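# Pop the kettle lid open with its handle button

## Task

Push down the button at the top of the kettle's handle until the lid flips open, with the kettle still upright; at the end the gripper must no longer touch the kettle and the button must have returned to its raised state, while the tumbler, pink cup, carton, white mug and steel pot all remain upright.

## Robot and tools

Robot: two arms, left_arm and right_arm, each ending in a two-finger gripper. The fingers extend along the gripper's own +z axis and spread apart along its y axis. end_effector_position is the point midway between the finger pads, roughly 1 cm short of the fingertips. Calibrated bases: left_arm at (-0.021, +0.327, 0) m, quat_wxyz (+1.000, 0, 0, -0.021); right_arm at (-0.009, -0.282, 0) m, quat_wxyz (+1.000, 0, 0, -0.002).

Frame: everything (hand poses, targets, velocities) is in the scene frame. Its origin sits at table-top height halfway between the arms' nominal bases; +z points up, +x points out across the table, and left_arm is on the +y side. Arm names do not match left or right in the camera images. Reported hand positions and orientations may be wrong by a few centimetres, worse at long reach, and friction or weight can leave a resting gripper a centimetre or more from its command without any contact.

The row: every motion argument is built from rows of 16 plain numbers covering both arms, even when one arm is idle: left_arm x, y, z, qw, qx, qy, qz, opening, then right_arm x, y, z, qw, qx, qy, qz, opening. x, y, z are an absolute goal position in metres; the quaternion is an absolute goal orientation with w first. Opening runs from -1 (closed) to +1 (fully open, 0.094 m); it is a command, so 0 means half-shut, not 'unchanged'. To keep an arm still, repeat at every call the exact pose it reported just before it started resting, plus its wanted opening. To keep a heading, resend the same quaternion rather than the slightly drifted reported one.

execute_actions(actions, cameras): actions is a list; each action is a list of up to 15 rows, each row lasting one control step of 1/30 s, and a short table repeats its final row to fill 15 steps. Each step the controller limits the command to within 100 mm and 20 degrees of the measured pose, so one action may fall short; the result's 'Hand target' line shows where each arm is now being driven, and you should send the remainder next time. An action is rejected for both arms if any target lies over 0.6 m from that gripper's starting position along any of its axes; the first action is checked against the last reported state. An empty actions list just returns state and images. cameras selects images: omitted, null or ["all"] for all, [] for none; a wrong name voids the call.

move(target, speed, blend, opening_speed, blocking, cameras): drives grippers in straight lines toward absolute poses. target is one 16-number row or a list of up to 15 rows (no 0.6 m limit). speed is the top path speed in m/s, 0.002 to 0.5 (default 0.25), rotation capped at twice that in rad/s; one value or one per target. blend (m) rounds corners of a list; 0 stops at each point. opening_speed (per second on the -1..+1 scale, at least 0.2) makes the fingers change gradually; use a low value when squeezing something fragile. blocking=false returns after about 0.5 s while the move continues; a new move then takes over. Moves last at least 0.5 s and stop after 10 s. Paths ignore obstacles and the other arm. Avoid routing a gripper close to its own base, which can flip the shoulder; go around. Faster moves lag, stray and strike harder, and aiming further beyond a contact presses harder. The result adds a 'move:' line: done, off_target, moving, held or fault, plus limits such as paced (command clipped) or held (steps withheld). Arms not named in the ending are done.

wait(seconds 0 to 10) lets the scene run with the last commands held. stop brakes a running move. zoom_image(camera, region [x0, y0, x1, y1] in pixels, at most 504 by 504, origin top-left) enlarges part of the latest image of cam_high, cam_low, cam_left_wrist or cam_right_wrist (each 896x504). read_manual(section "licences") only returns licence text. finished_scene(scene 1 to 3) ends the current scene for good; call it only when the goal holds.

Results: hand position and quaternion per arm, Hand target, Tool commands, Joint positions (last number = measured finger gap in metres), Joint velocities ("within noise" means still), Joint torques (include gravity; joints 1 to 3 wrap at ±28 N m), grip_measured on the opening scale (reads up to about 1.6 mm wide when empty; reveals no contact by itself), grip_effort_nm (motor effort, negative closing), and for execute_actions some per-step positions.

Avoid: fast or deep pushes into the kettle or button, knocking over the kettle or any other item, anything leaving the table, the two arms or grippers hitting each other, and heavy sustained loads. Motor heat shows a MOTOR HOT line at 75 °C; at 90 °C the arm folds and idles for the rest of the scene, and at 100 °C it collapses. Approach the button slowly from above, press gently, then lift clear so the button rises again.

Each tool is called after "Request:" by a JSON object that holds its "op" and its "data", one argument or row to a line.

## Session

Request:
{"op": "execute_actions", "data": {
  "actions": []
}}

Scene clock: 0.00 s.
left_arm: end_effector_position=(+0.1295, +0.2011, +0.1659) grip_measured=+1.000 grip_effort_nm=n/a end_effector_quat_wxyz=(+0.507, +0.542, +0.636, -0.210) | right_arm: end_effector_position=(+0.1812, -0.1439, +0.1820) grip_measured=+1.000 grip_effort_nm=n/a end_effector_quat_wxyz=(+0.297, +0.147, +0.941, -0.074)
Joint positions: left_arm=[0.28 0.562 0.48 -1 1.103 1.346 0.094] | right_arm=[1.081 1.29 1.148 -1.362 0.618 1.366 0.094]
Joint velocities: within noise
Joint torques (N m): no reading
Motor temperatures (°C): left_arm=[26 34 28 27 26 26 25] | right_arm=[25 32 29 29 29 26 25]
Heat: left arm: 34 °C; right arm: 32 °C.
Hand target: left_arm +0.1268, +0.1995, +0.1677; +0.507, +0.540, +0.636, -0.218 | right_arm +0.1835, -0.1447, +0.1878; +0.306, +0.149, +0.938, -0.071
Tool commands: left_gripper/opening=+1.0 right_gripper/opening=+1.0

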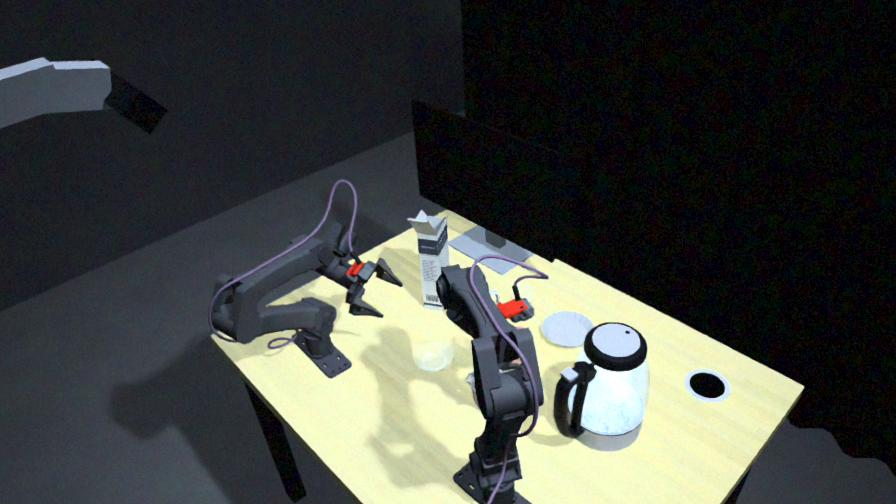

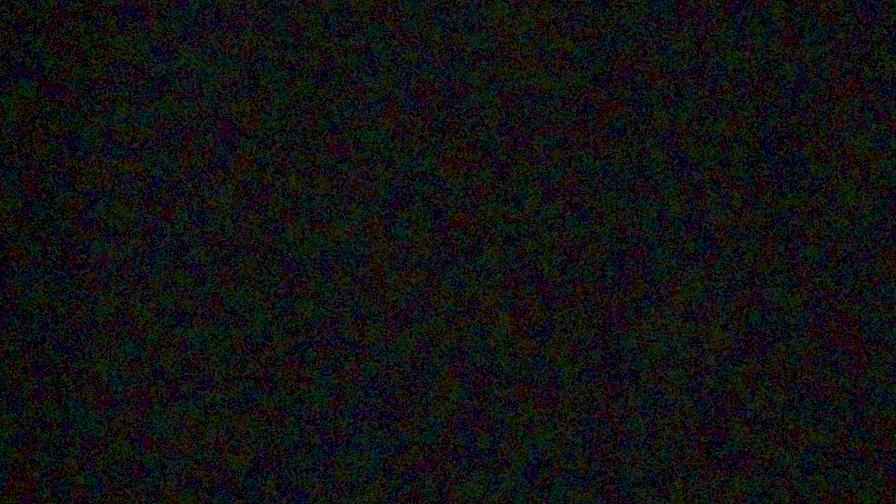

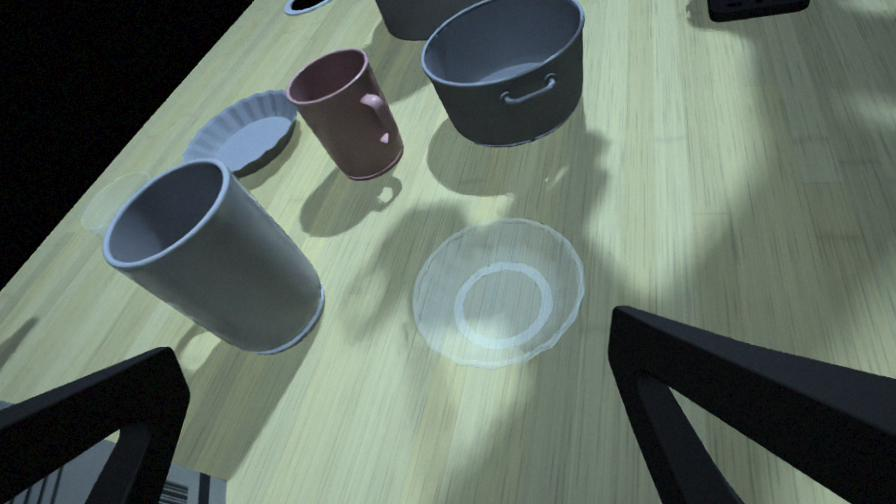

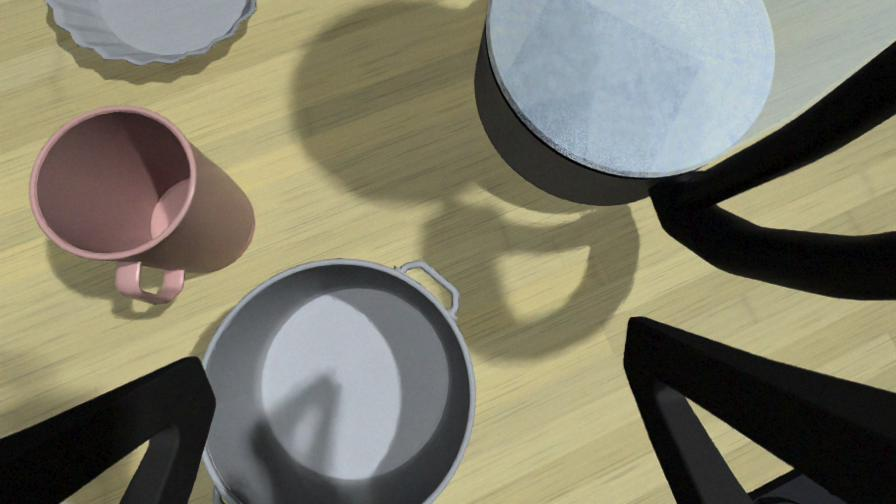

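Request:
{"op": "zoom_image", "data": {
  "camera": "cam_high",
  "region": [500, 300, 700, 460]
}}

Request:
{"op": "zoom_image", "data": {
  "camera": "cam_high",
  "region": [200, 180, 700, 504]
}}

Scaled by 2.520 from the camera's 896x504 image, which has a finer 1280x720 frame.

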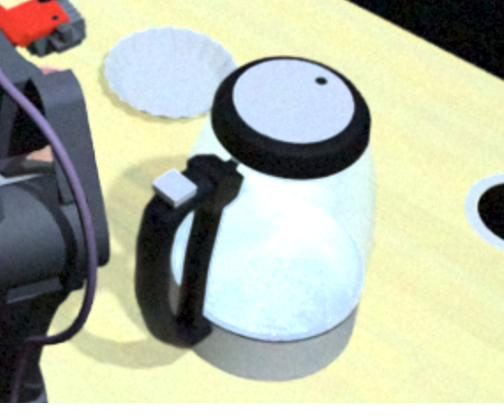

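Scaled by 1.008 from the camera's 896x504 image, which has a finer 1280x720 frame.

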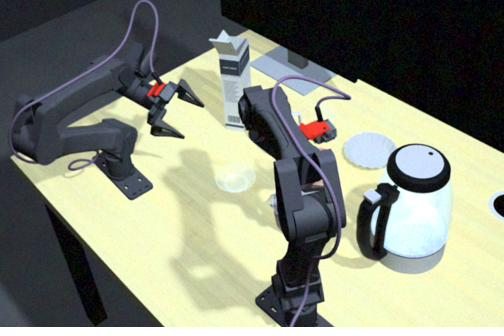

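Request:
{"op": "move", "data": {
  "target": [0.1268,0.1995,0.1677,0.507,0.540,0.636,-0.218,1,0.17,-0.125,0.36,0.297,0.147,0.941,-0.074,-1],
  "speed": 0.2
}}

Scene clock: 23.60 s.
left_arm: end_effector_position=(+0.1295, +0.2011, +0.1659) grip_measured=+1.000 grip_effort_nm=-0.002 end_effector_quat_wxyz=(+0.507, +0.542, +0.636, -0.210) | right_arm: end_effector_position=(+0.1714, -0.1228, +0.3521) grip_measured=-0.997 grip_effort_nm=-0.173 end_effector_quat_wxyz=(+0.365, +0.087, +0.920, +0.114)
Joint positions: left_arm=[0.28 0.562 0.48 -1 1.103 1.346 0.094] | right_arm=[1.159 1.211 1.728 -1.561 0.61 1.175 0]
Joint velocities: within noise
Joint torques (N m): left_arm=[-0.28 1.01 6.13 0.97 0.58 -0.03] | right_arm=[0.54 -2.81 7.41 1.08 0.4 -0.08]
Motor temperatures (°C): left_arm=[26 34 29 28 27 26 25] | right_arm=[25 32 31 29 29 26 25]
Heat: left arm: 34 °C; right arm: 32 °C.
Hand target: left_arm +0.1269, +0.1994, +0.1677; +0.507, +0.540, +0.636, -0.218 | right_arm +0.1706, -0.1251, +0.3594; +0.372, +0.081, +0.917, +0.117
Off the commanded pose: left_arm 0.004 m, 1 deg | right_arm 0.008 m, 24 deg; orientation clipped.
joint sent to its limit (right arm) — joint 4 (wrist pitch), lower limit. The joint targets are off in orientation, not in position.
move: off_target (right_arm); limits=paced

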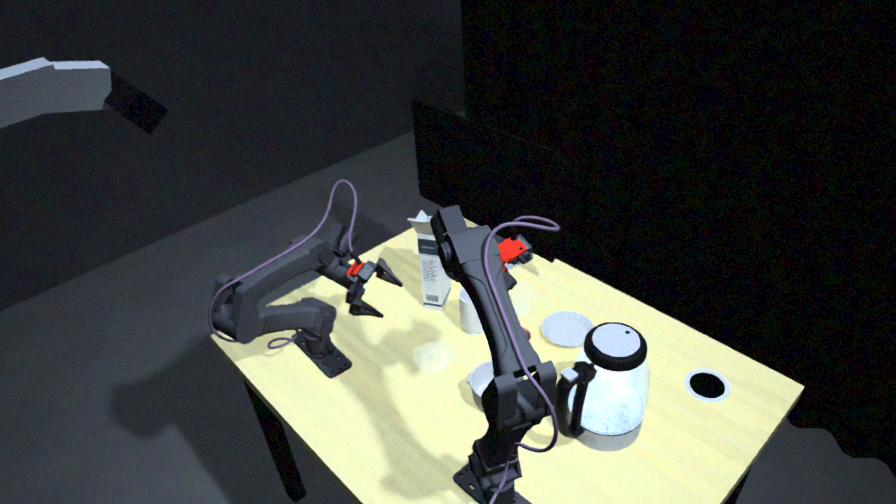

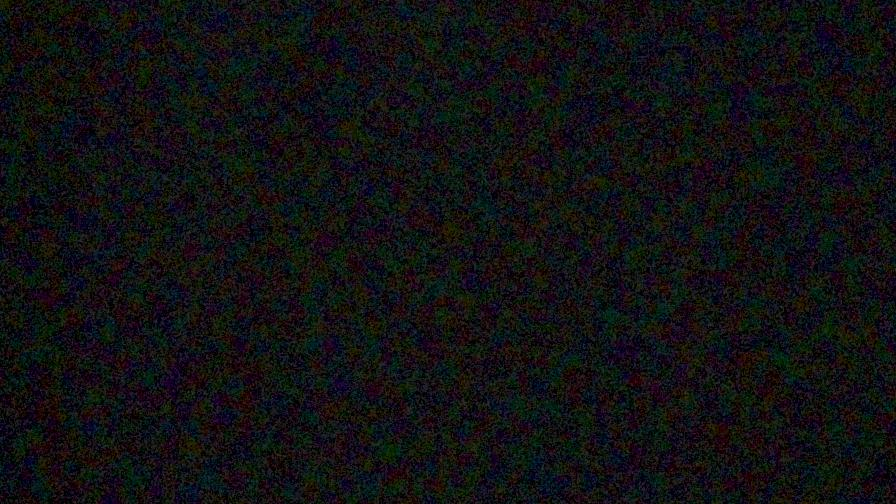

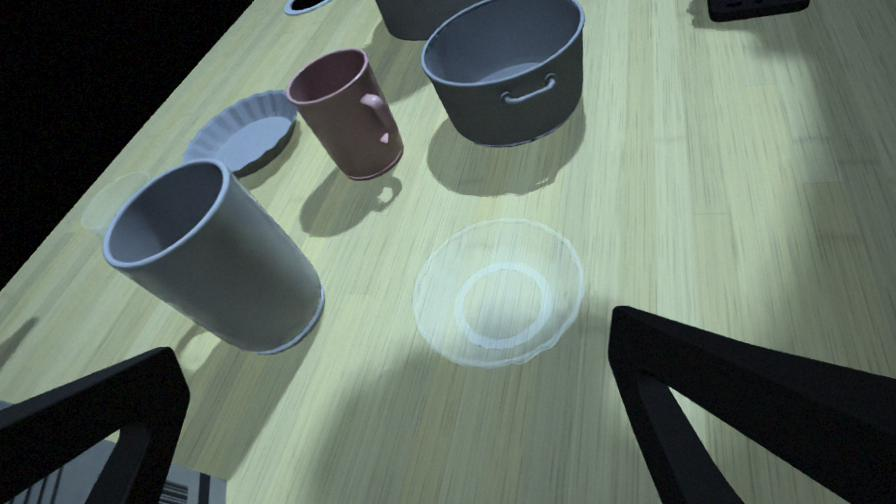

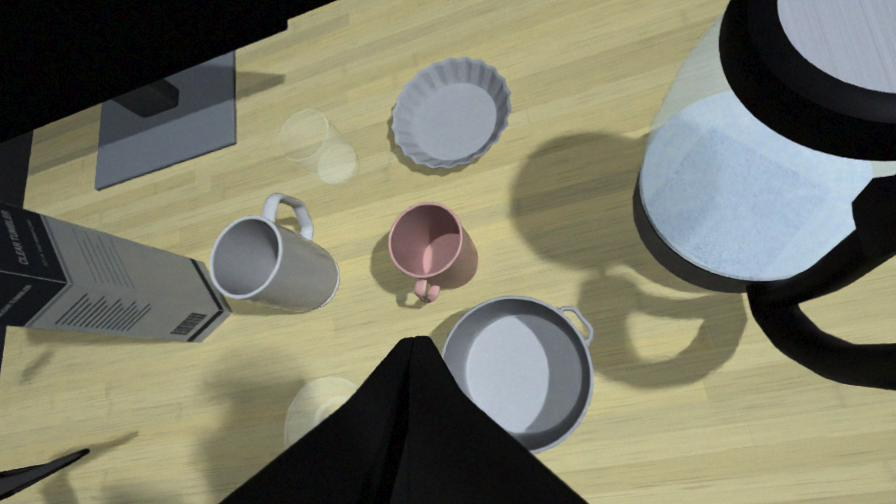

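Request:
{"op": "move", "data": {
  "target": [0.1268,0.1995,0.1677,0.507,0.540,0.636,-0.218,1,0.22,-0.2,0.36,0.17,0,0.985,0,-1],
  "speed": 0.25,
  "cameras": ["cam_high","cam_right_wrist"]
}}

Scene clock: 32.97 s.
left_arm: end_effector_position=(+0.1295, +0.2011, +0.1659) grip_measured=+1.000 grip_effort_nm=-0.007 end_effector_quat_wxyz=(+0.507, +0.542, +0.636, -0.210) | right_arm: end_effector_position=(+0.2192, -0.1995, +0.3508) grip_measured=-0.997 grip_effort_nm=-0.178 end_effector_quat_wxyz=(+0.295, -0.006, +0.954, +0.057)
Joint positions: left_arm=[0.28 0.562 0.48 -1 1.103 1.346 0.094] | right_arm=[0.45 1.239 1.832 -1.568 0.142 0.39 0]
Joint velocities: within noise
Joint torques (N m): left_arm=[-0.06 1.33 6.22 0.96 0.64 -0.03] | right_arm=[-0.4 -2.17 7.94 1.32 0.03 -0.04]
Motor temperatures (°C): left_arm=[26 34 29 28 27 26 25] | right_arm=[25 32 31 29 29 26 25]
Heat: left arm: 34 °C; right arm: 32 °C.
Hand target: left_arm +0.1269, +0.1994, +0.1677; +0.507, +0.540, +0.636, -0.218 | right_arm +0.2201, -0.2000, +0.3592; +0.306, -0.010, +0.950, +0.060
Off the commanded pose: left_arm 0.004 m, 1 deg | right_arm 0.009 m, 16 deg.
joint sent to its limit (right arm) — joint 4 (wrist pitch), lower limit. The joint targets are off in orientation, not in position.
move: off_target (right_arm)
Images, in order (width x height): cam_high 896x504, cam_right_wrist 896x504.

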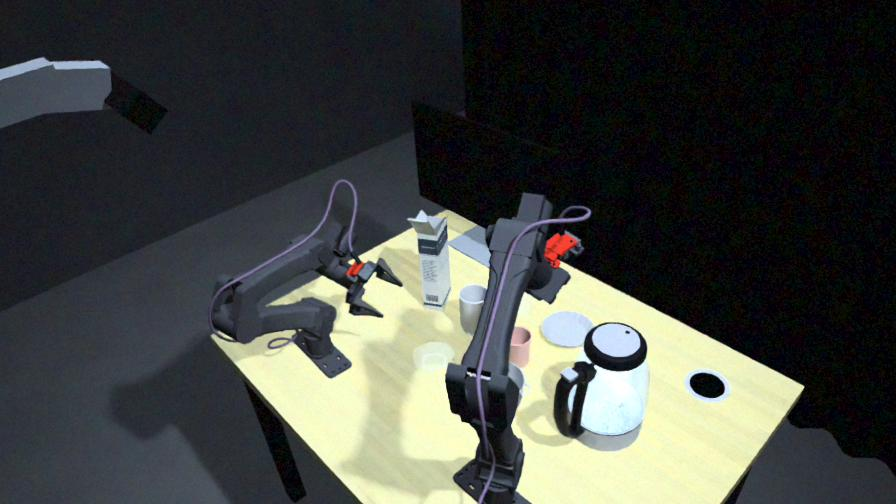

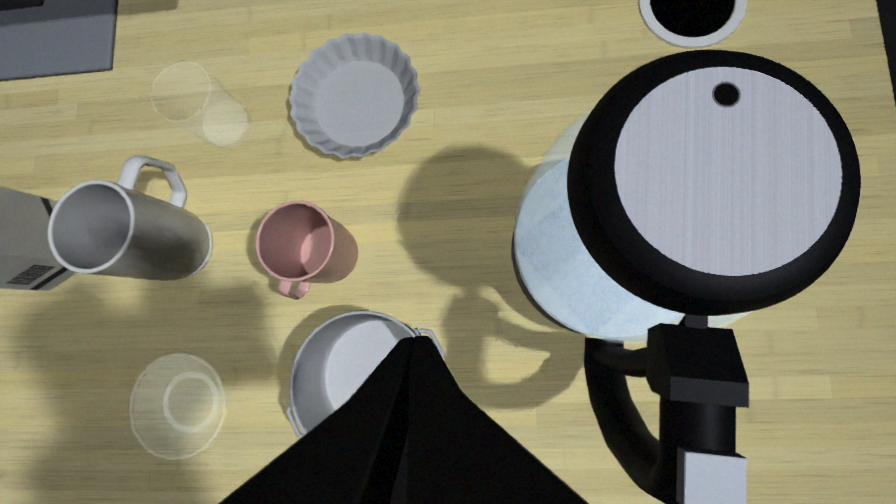

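Request:
{"op": "move", "data": {
  "target": [0.1268,0.1995,0.1677,0.507,0.540,0.636,-0.218,1,0.13,-0.26,0.33,0.342,0,0.94,0,-1],
  "speed": 0.2,
  "cameras": ["cam_high","cam_right_wrist"]
}}

Scene clock: 57.97 s.
left_arm: end_effector_position=(+0.1295, +0.2011, +0.1659) grip_measured=+1.000 grip_effort_nm=-0.002 end_effector_quat_wxyz=(+0.507, +0.542, +0.636, -0.210) | right_arm: end_effector_position=(+0.1280, -0.2612, +0.3323) grip_measured=-0.997 grip_effort_nm=-0.183 end_effector_quat_wxyz=(+0.365, -0.009, +0.930, +0.038)
Joint positions: left_arm=[0.28 0.562 0.48 -1 1.103 1.346 0.094] | right_arm=[0.365 0.78 1.527 -1.583 0.169 0.277 0]
Joint velocities: within noise
Joint torques (N m): left_arm=[-0.29 1.33 6.15 0.95 0.65 0.03] | right_arm=[-0.5 2.7 3.81 1.69 0.02 -0.03]
Motor temperatures (°C): left_arm=[26 34 29 28 27 26 25] | right_arm=[25 32 31 30 29 26 25]
Heat: left arm: 34 °C; right arm: 32 °C.
Hand target: left_arm +0.1269, +0.1994, +0.1677; +0.507, +0.540, +0.636, -0.218 | right_arm +0.1306, -0.2606, +0.3297; +0.363, -0.013, +0.931, +0.035
Off the commanded pose: left_arm 0.004 m, 1 deg | right_arm 0.003 m, 5 deg.
joint read past its limit (right arm) — joint 4 (wrist pitch), lower limit.
joint sent to its limit (right arm) — joint 4 (wrist pitch), lower limit. The joint targets are off in orientation, not in position.
move: off_target (right_arm)
Images, in order (width x height): cam_high 896x504, cam_right_wrist 896x504.

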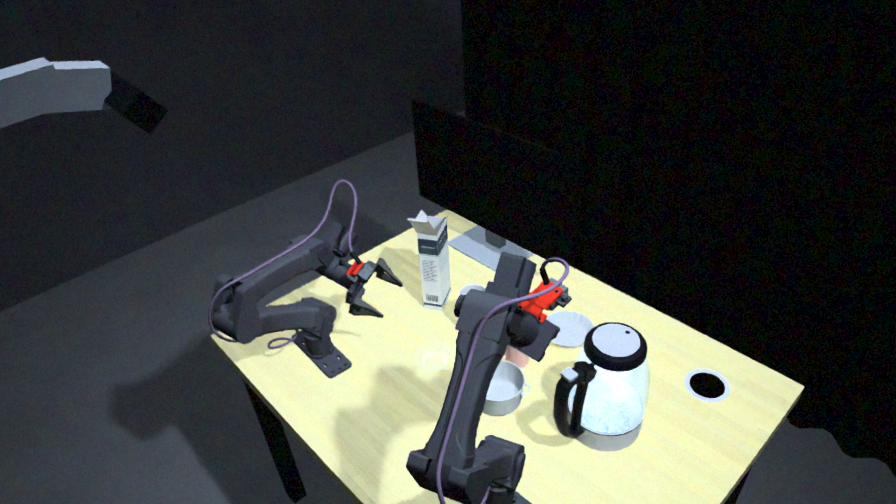

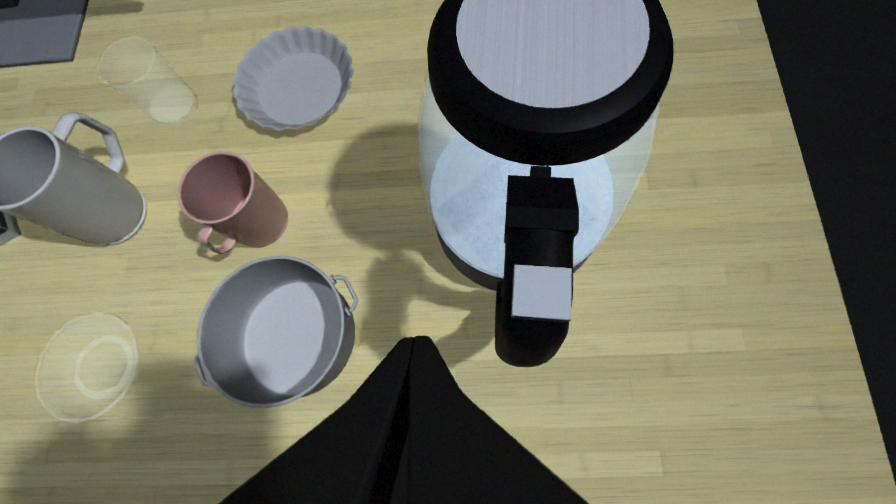

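Request:
{"op": "move", "data": {
  "target": [0.1268,0.1995,0.1677,0.507,0.540,0.636,-0.218,1,0.153,-0.3025,0.305,0.183,-0.683,0.683,-0.183,-1],
  "speed": 0.4,
  "cameras": ["cam_high","cam_right_wrist"]
}}

Scene clock: 82.23 s.
left_arm: end_effector_position=(+0.1295, +0.2011, +0.1659) grip_measured=+1.000 grip_effort_nm=-0.002 end_effector_quat_wxyz=(+0.507, +0.542, +0.636, -0.210) | right_arm: end_effector_position=(+0.1511, -0.3034, +0.3084) grip_measured=-0.997 grip_effort_nm=-0.178 end_effector_quat_wxyz=(-0.195, +0.671, -0.680, +0.224)
Joint positions: left_arm=[0.28 0.562 0.48 -1 1.103 1.346 0.094] | right_arm=[-0.237 0.894 1.5 -1.581 -0.093 -1.769 0]
Joint velocities: within noise
Joint torques (N m): left_arm=[-0.21 1.18 6.08 0.91 0.59 -0.02] | right_arm=[-0.5 1.28 4.16 1.48 -0.24 0.02]
Motor temperatures (°C): left_arm=[26 34 30 28 27 26 25] | right_arm=[25 31 30 32 29 26 25]
Heat: left arm: 34 °C; right arm: 32 °C.
Hand target: left_arm +0.1269, +0.1994, +0.1677; +0.507, +0.540, +0.636, -0.218 | right_arm +0.1534, -0.3024, +0.3045; -0.197, +0.673, -0.679, +0.217
Off the commanded pose: left_arm 0.004 m, 1 deg | right_arm 0.004 m, 5 deg.
joint read past its limit (right arm) — joint 4 (wrist pitch), lower limit.
joint sent to its limit (right arm) — joint 4 (wrist pitch), lower limit. The joint targets are off in orientation, not in position.
move: off_target (right_arm)
Images, in order (width x height): cam_high 896x504, cam_right_wrist 896x504.

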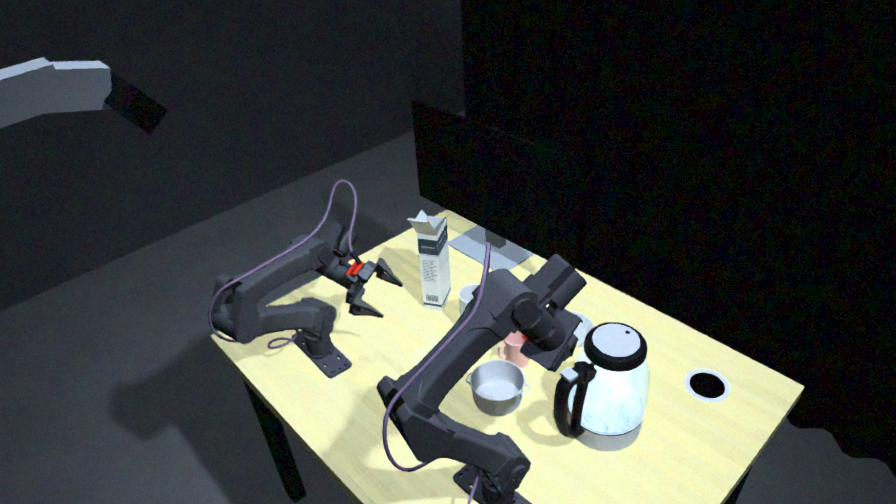

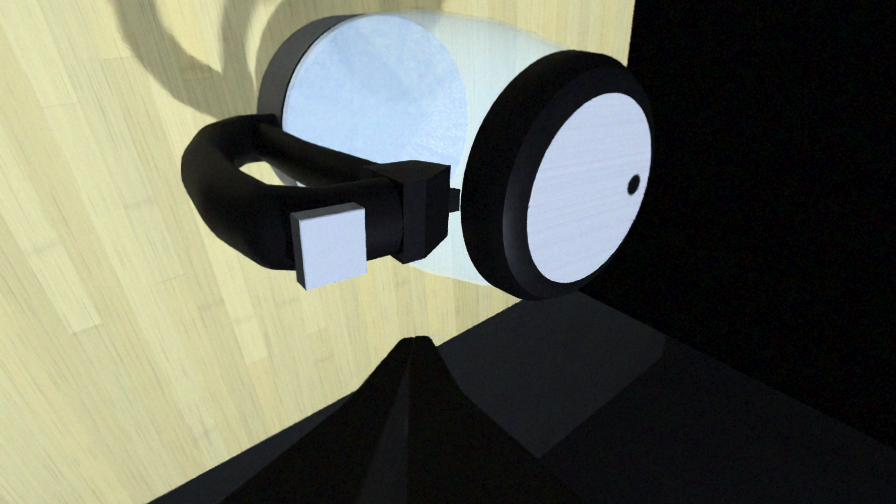

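Request:
{"op": "move", "data": {
  "target": [0.1268,0.1995,0.1677,0.507,0.540,0.636,-0.218,1,0.157,-0.303,0.265,0.195,-0.68,0.68,-0.195,-1],
  "speed": 0.1,
  "cameras": ["cam_high","cam_right_wrist"]
}}

Request:
{"op": "zoom_image", "data": {
  "camera": "cam_high",
  "region": [500, 300, 700, 460]
}}

Scene clock: 92.37 s.
left_arm: end_effector_position=(+0.1295, +0.2011, +0.1659) grip_measured=+1.000 grip_effort_nm=-0.002 end_effector_quat_wxyz=(+0.507, +0.542, +0.636, -0.210) | right_arm: end_effector_position=(+0.1577, -0.3051, +0.2666) grip_measured=-0.997 grip_effort_nm=-0.178 end_effector_quat_wxyz=(-0.188, +0.679, -0.683, +0.195)
Joint positions: left_arm=[0.28 0.562 0.48 -1 1.103 1.346 0.094] | right_arm=[-0.282 0.857 1.309 -1.49 -0.136 -1.813 0]
Joint velocities: within noise
Joint torques (N m): left_arm=[-0.24 1.29 6.28 0.98 0.59 0.03] | right_arm=[-0.5 -0.75 4.7 1.37 -0.28 -0.01]
Motor temperatures (°C): left_arm=[26 34 30 28 27 26 25] | right_arm=[25 31 30 32 29 26 25]
Heat: left arm: 34 °C; right arm: 32 °C.
Hand target: left_arm +0.1269, +0.1994, +0.1677; +0.507, +0.540, +0.636, -0.218 | right_arm +0.1570, -0.3030, +0.2650; -0.194, +0.680, -0.680, +0.195
Off the commanded pose: left_arm 0.004 m, 1 deg | right_arm 0.003 m, 1 deg.
move: done
Images, in order (width x height): cam_high 896x504, cam_right_wrist 896x504.

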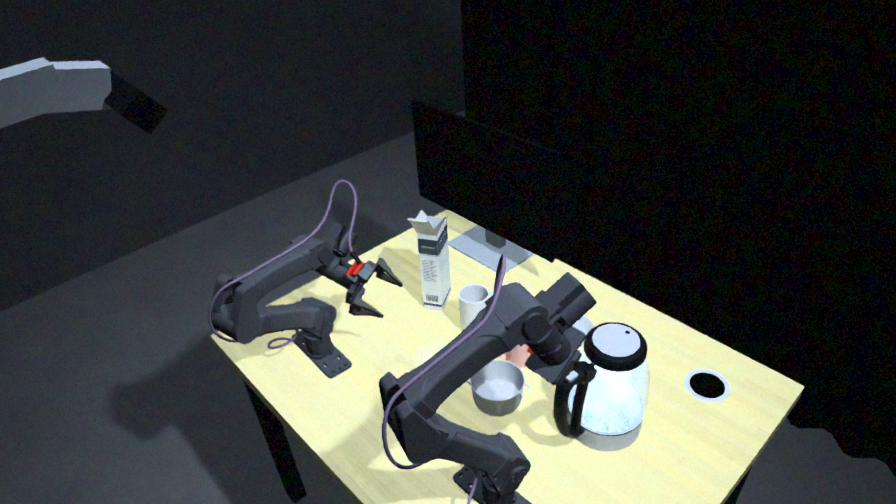

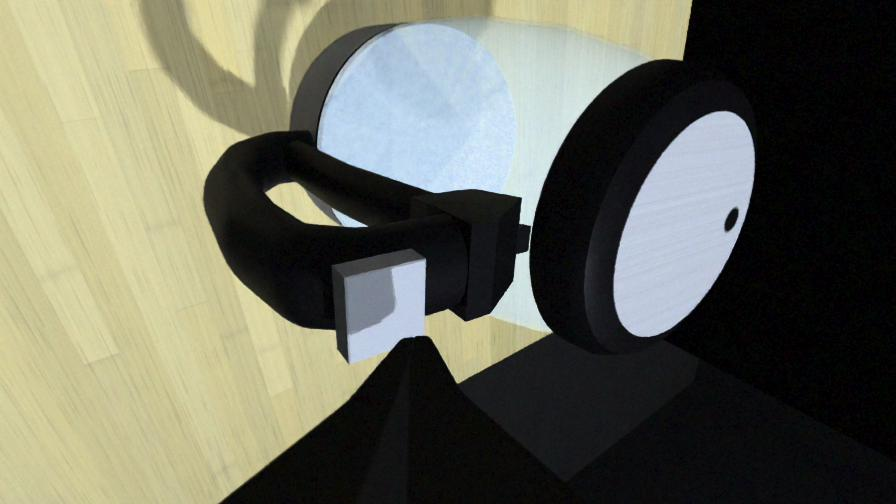

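Scaled by 2.520 from the camera's 896x504 image, which has a finer 1280x720 frame.

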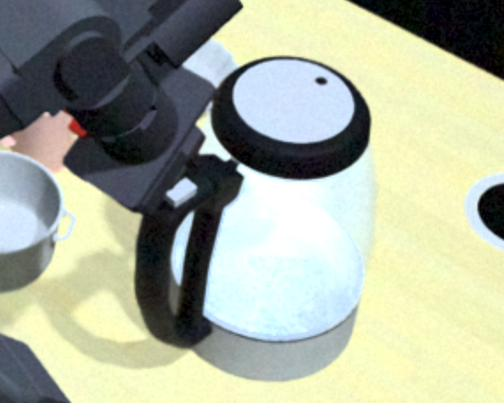

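Request:
{"op": "move", "data": {
  "target": [0.1268,0.1995,0.1677,0.507,0.540,0.636,-0.218,1,0.153,-0.302,0.247,0.195,-0.68,0.68,-0.195,-1],
  "speed": 0.04,
  "cameras": ["cam_high","cam_right_wrist"]
}}

Scene clock: 98.67 s.
left_arm: end_effector_position=(+0.1295, +0.2011, +0.1659) grip_measured=+1.000 grip_effort_nm=-0.002 end_effector_quat_wxyz=(+0.507, +0.542, +0.636, -0.210) | right_arm: end_effector_position=(+0.1542, -0.3039, +0.2511) grip_measured=-0.997 grip_effort_nm=-0.173 end_effector_quat_wxyz=(-0.192, +0.678, -0.681, +0.200)
Joint positions: left_arm=[0.28 0.562 0.48 -1 1.103 1.346 0.094] | right_arm=[-0.285 0.799 1.217 -1.445 -0.14 -1.815 0]
Joint velocities: within noise
Joint torques (N m): left_arm=[-0.14 1.2 6.02 0.95 0.59 -0.03] | right_arm=[-0.51 -0.02 4.6 1.35 -0.26 0.02]
Motor temperatures (°C): left_arm=[26 33 30 28 27 26 25] | right_arm=[25 31 30 32 29 26 25]
Heat: left arm: 33 °C; right arm: 32 °C.
Hand target: left_arm +0.1269, +0.1994, +0.1677; +0.507, +0.540, +0.636, -0.218 | right_arm +0.1530, -0.3021, +0.2470; -0.195, +0.680, -0.680, +0.195
Off the commanded pose: left_arm 0.004 m, 1 deg | right_arm 0.005 m, 1 deg.
move: done
Images, in order (width x height): cam_high 896x504, cam_right_wrist 896x504.

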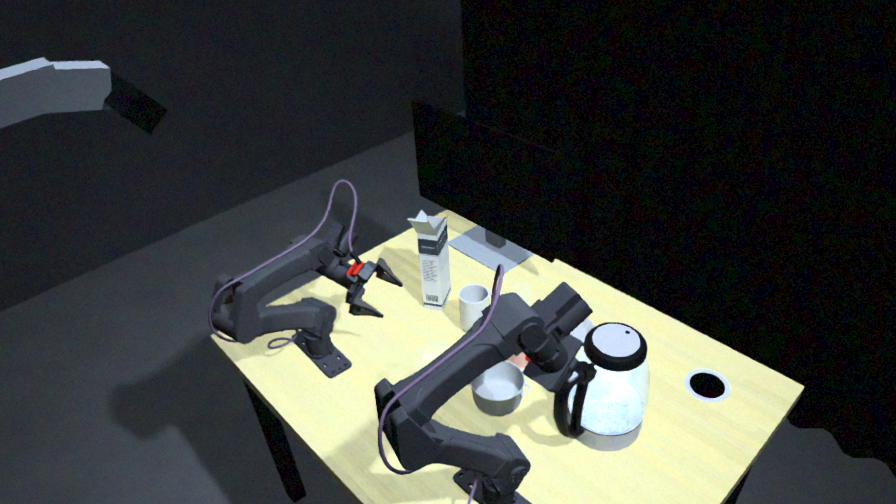

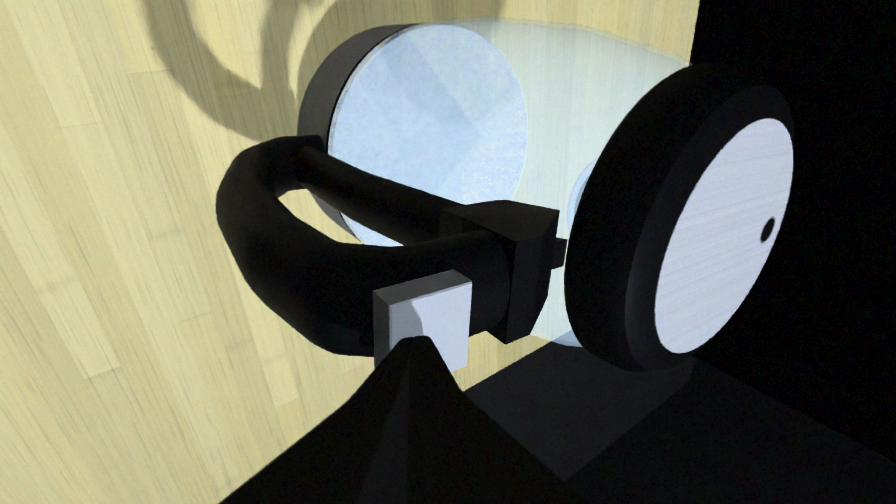

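Request:
{"op": "move", "data": {
  "target": [0.1268,0.1995,0.1677,0.507,0.540,0.636,-0.218,1,0.154,-0.303,0.236,0.195,-0.68,0.68,-0.195,-1],
  "speed": 0.03,
  "cameras": ["cam_high","cam_right_wrist"]
}}

Scene clock: 102.50 s.
left_arm: end_effector_position=(+0.1295, +0.2011, +0.1659) grip_measured=+1.000 grip_effort_nm=-0.002 end_effector_quat_wxyz=(+0.507, +0.542, +0.636, -0.210) | right_arm: end_effector_position=(+0.1609, -0.3050, +0.2488) grip_measured=-0.997 grip_effort_nm=-0.178 end_effector_quat_wxyz=(-0.205, +0.676, -0.675, +0.216)
Joint positions: left_arm=[0.28 0.562 0.48 -1 1.103 1.346 0.094] | right_arm=[-0.294 0.773 1.175 -1.386 -0.153 -1.823 0]
Joint velocities: within noise
Joint torques (N m): left_arm=[-0.08 1.14 6.01 0.97 0.6 -0.01] | right_arm=[-0.51 0.53 3.93 1.12 -0.17 0]
Motor temperatures (°C): left_arm=[26 33 30 28 27 26 25] | right_arm=[25 31 30 32 29 26 25]
Heat: left arm: 33 °C; right arm: 32 °C.
Hand target: left_arm +0.1269, +0.1994, +0.1677; +0.507, +0.540, +0.636, -0.218 | right_arm +0.1541, -0.3029, +0.2364; -0.195, +0.680, -0.680, +0.195
Off the commanded pose: left_arm 0.004 m, 1 deg | right_arm 0.015 m, 3 deg.
move: off_target (right_arm)
Images, in order (width x height): cam_high 896x504, cam_right_wrist 896x504.

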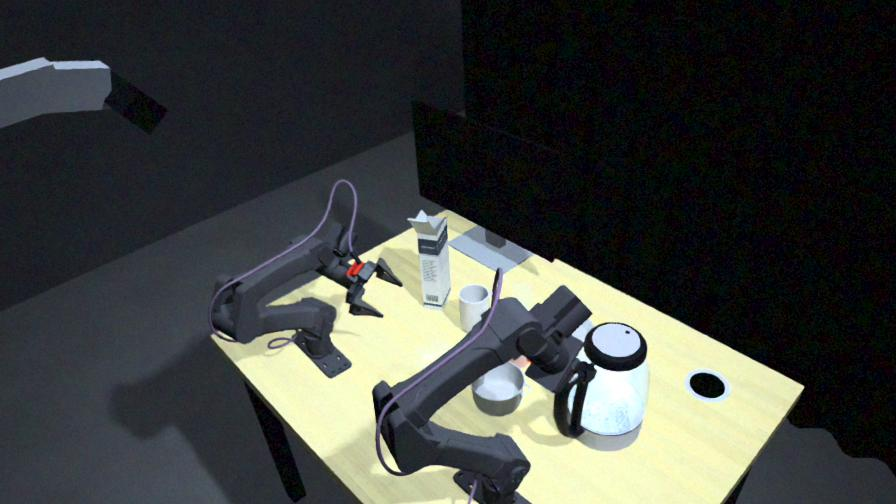

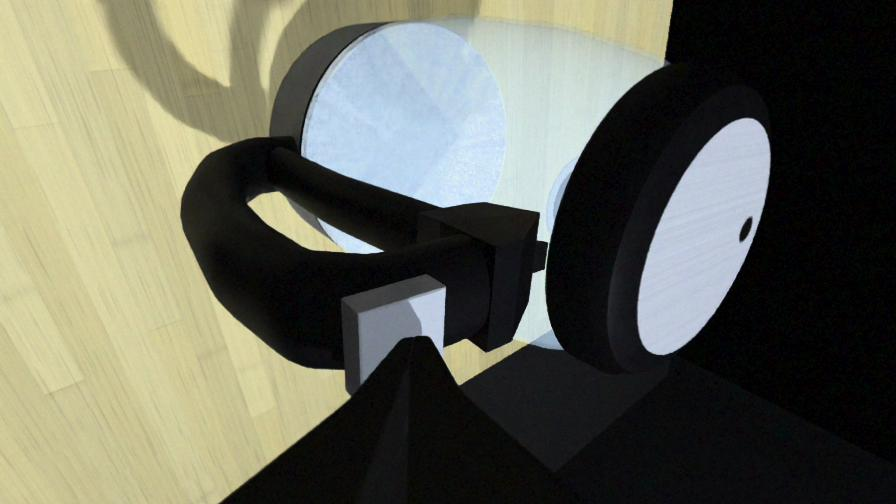

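Request:
{"op": "move", "data": {
  "target": [
    [0.1268,0.1995,0.1677,0.507,0.540,0.636,-0.218,1,0.152,-0.302,0.256,0.16,-0.689,0.689,-0.16,-1],
    [0.1268,0.1995,0.1677,0.507,0.540,0.636,-0.218,1,0.150,-0.302,0.246,0.16,-0.689,0.689,-0.16,-1],
    [0.1268,0.1995,0.1677,0.507,0.540,0.636,-0.218,1,0.143,-0.302,0.228,0.16,-0.689,0.689,-0.16,-1]
  ],
  "speed": 0.05,
  "cameras": ["cam_high","cam_right_wrist"]
}}

Scene clock: 109.27 s.
left_arm: end_effector_position=(+0.1295, +0.2011, +0.1659) grip_measured=+1.000 grip_effort_nm=-0.007 end_effector_quat_wxyz=(+0.507, +0.542, +0.636, -0.210) | right_arm: end_effector_position=(+0.1565, -0.3049, +0.2447) grip_measured=-0.998 grip_effort_nm=-0.178 end_effector_quat_wxyz=(-0.179, +0.684, -0.680, +0.193)
Joint positions: left_arm=[0.28 0.562 0.48 -1 1.103 1.346 0.094] | right_arm=[-0.261 0.816 1.204 -1.439 -0.116 -1.81 0]
Joint velocities: within noise
Joint torques (N m): left_arm=[-0.1 1.17 6.05 0.92 0.57 0.01] | right_arm=[-0.53 0.34 3.59 0.74 -0.11 0.01]
Motor temperatures (°C): left_arm=[26 33 30 28 27 26 25] | right_arm=[25 31 30 32 29 26 25]
Heat: left arm: 33 °C; right arm: 32 °C.
Hand target: left_arm +0.1269, +0.1994, +0.1677; +0.507, +0.540, +0.636, -0.218 | right_arm +0.1433, -0.3019, +0.2289; -0.160, +0.689, -0.689, +0.160
Off the commanded pose: left_arm 0.004 m, 1 deg | right_arm 0.022 m, 4 deg.
move: off_target (right_arm)
Images, in order (width x height): cam_high 896x504, cam_right_wrist 896x504.

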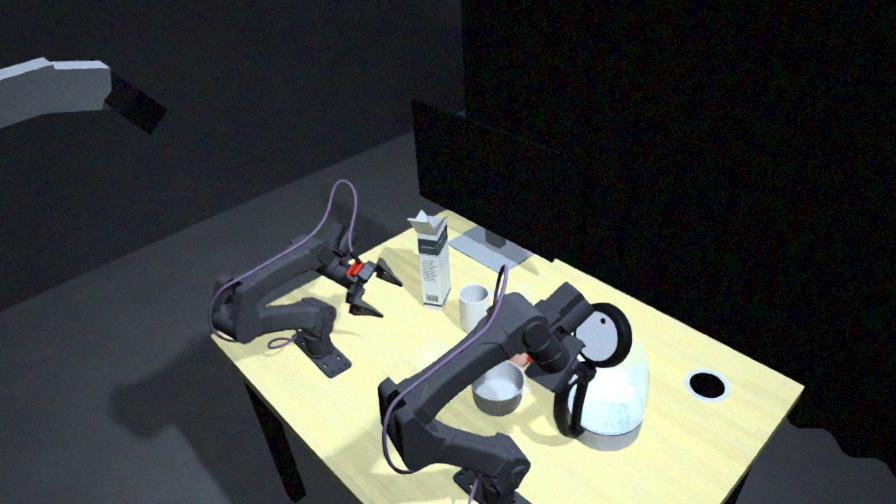

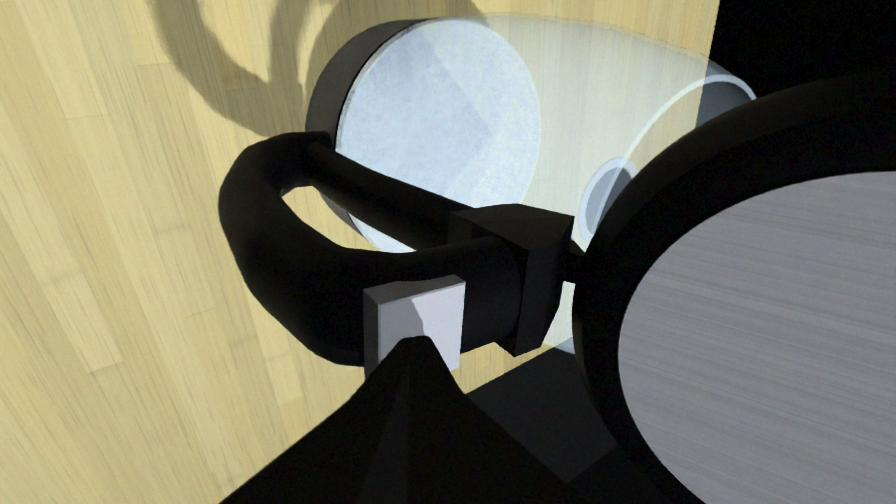

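Lid opened. Retreat up and back.

Request:
{"op": "move", "data": {
  "target": [
    [0.1268,0.1995,0.1677,0.507,0.540,0.636,-0.218,1,0.148,-0.302,0.262,0.18,-0.684,0.684,-0.18,-1],
    [0.1268,0.1995,0.1677,0.507,0.540,0.636,-0.218,1,0.125,-0.295,0.31,0.22,-0.672,0.672,-0.22,-1]
  ],
  "speed": 0.1,
  "cameras": ["cam_high","cam_right_wrist"]
}}

Scene clock: 113.47 s.
left_arm: end_effector_position=(+0.1295, +0.2011, +0.1659) grip_measured=+1.000 grip_effort_nm=-0.007 end_effector_quat_wxyz=(+0.507, +0.542, +0.636, -0.210) | right_arm: end_effector_position=(+0.1288, -0.2963, +0.3021) grip_measured=-0.998 grip_effort_nm=-0.168 end_effector_quat_wxyz=(-0.217, +0.665, -0.669, +0.250)
Joint positions: left_arm=[0.28 0.562 0.48 -1 1.103 1.346 0.094] | right_arm=[-0.245 0.753 1.412 -1.562 -0.109 -1.775 0]
Joint velocities: within noise
Joint torques (N m): left_arm=[0.08 1.09 5.96 0.96 0.6 -0.01] | right_arm=[0.54 1.65 7.2 1.38 -0.07 0.22]
Motor temperatures (°C): left_arm=[26 33 30 28 27 26 25] | right_arm=[25 31 30 31 29 26 25]
Heat: left arm: 33 °C; right arm: 31 °C.
Hand target: left_arm +0.1269, +0.1994, +0.1677; +0.507, +0.540, +0.636, -0.218 | right_arm +0.1256, -0.2947, +0.3094; -0.225, +0.660, -0.669, +0.257
Off the commanded pose: left_arm 0.004 m, 1 deg | right_arm 0.009 m, 4 deg.
joint sent to its limit (right arm) — joint 4 (wrist pitch), lower limit. The joint targets are off in orientation, not in position.
move: off_target (right_arm)
Images, in order (width x height): cam_high 896x504, cam_right_wrist 896x504.

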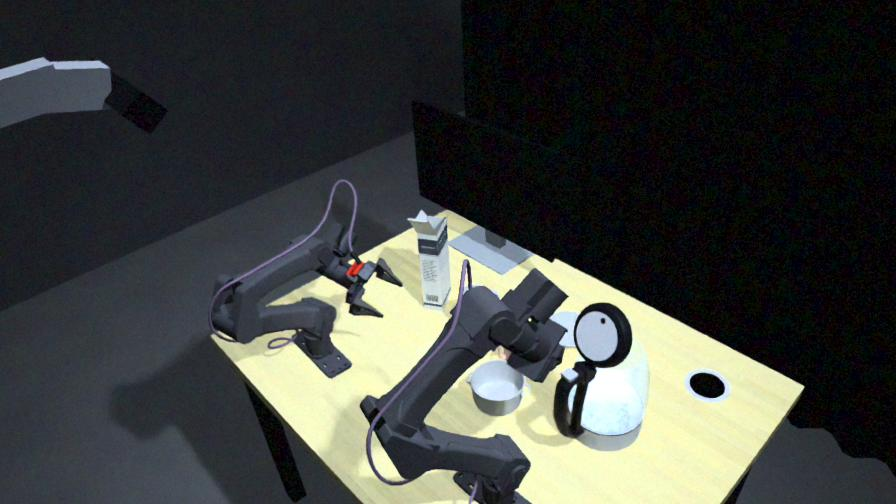

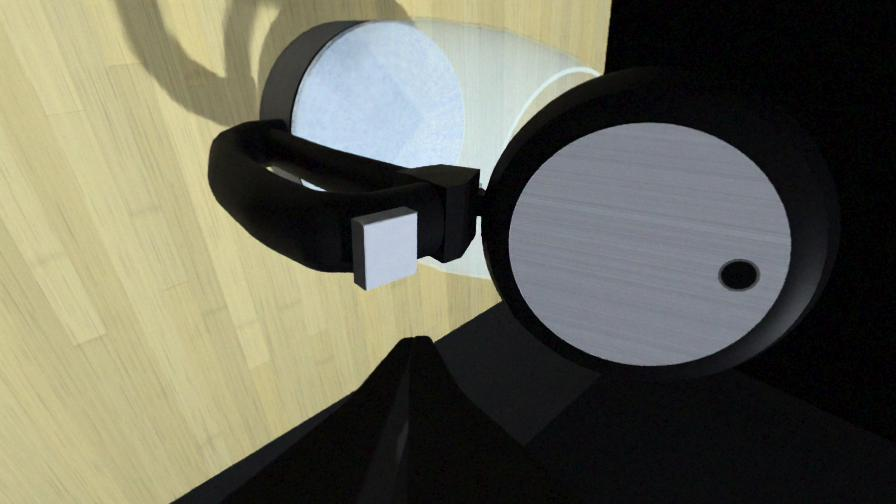

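Lid is open, button up, clear.

Request:
{"op": "finished_scene", "data": {
  "scene": 2
}}

The scene is finished: the task was done.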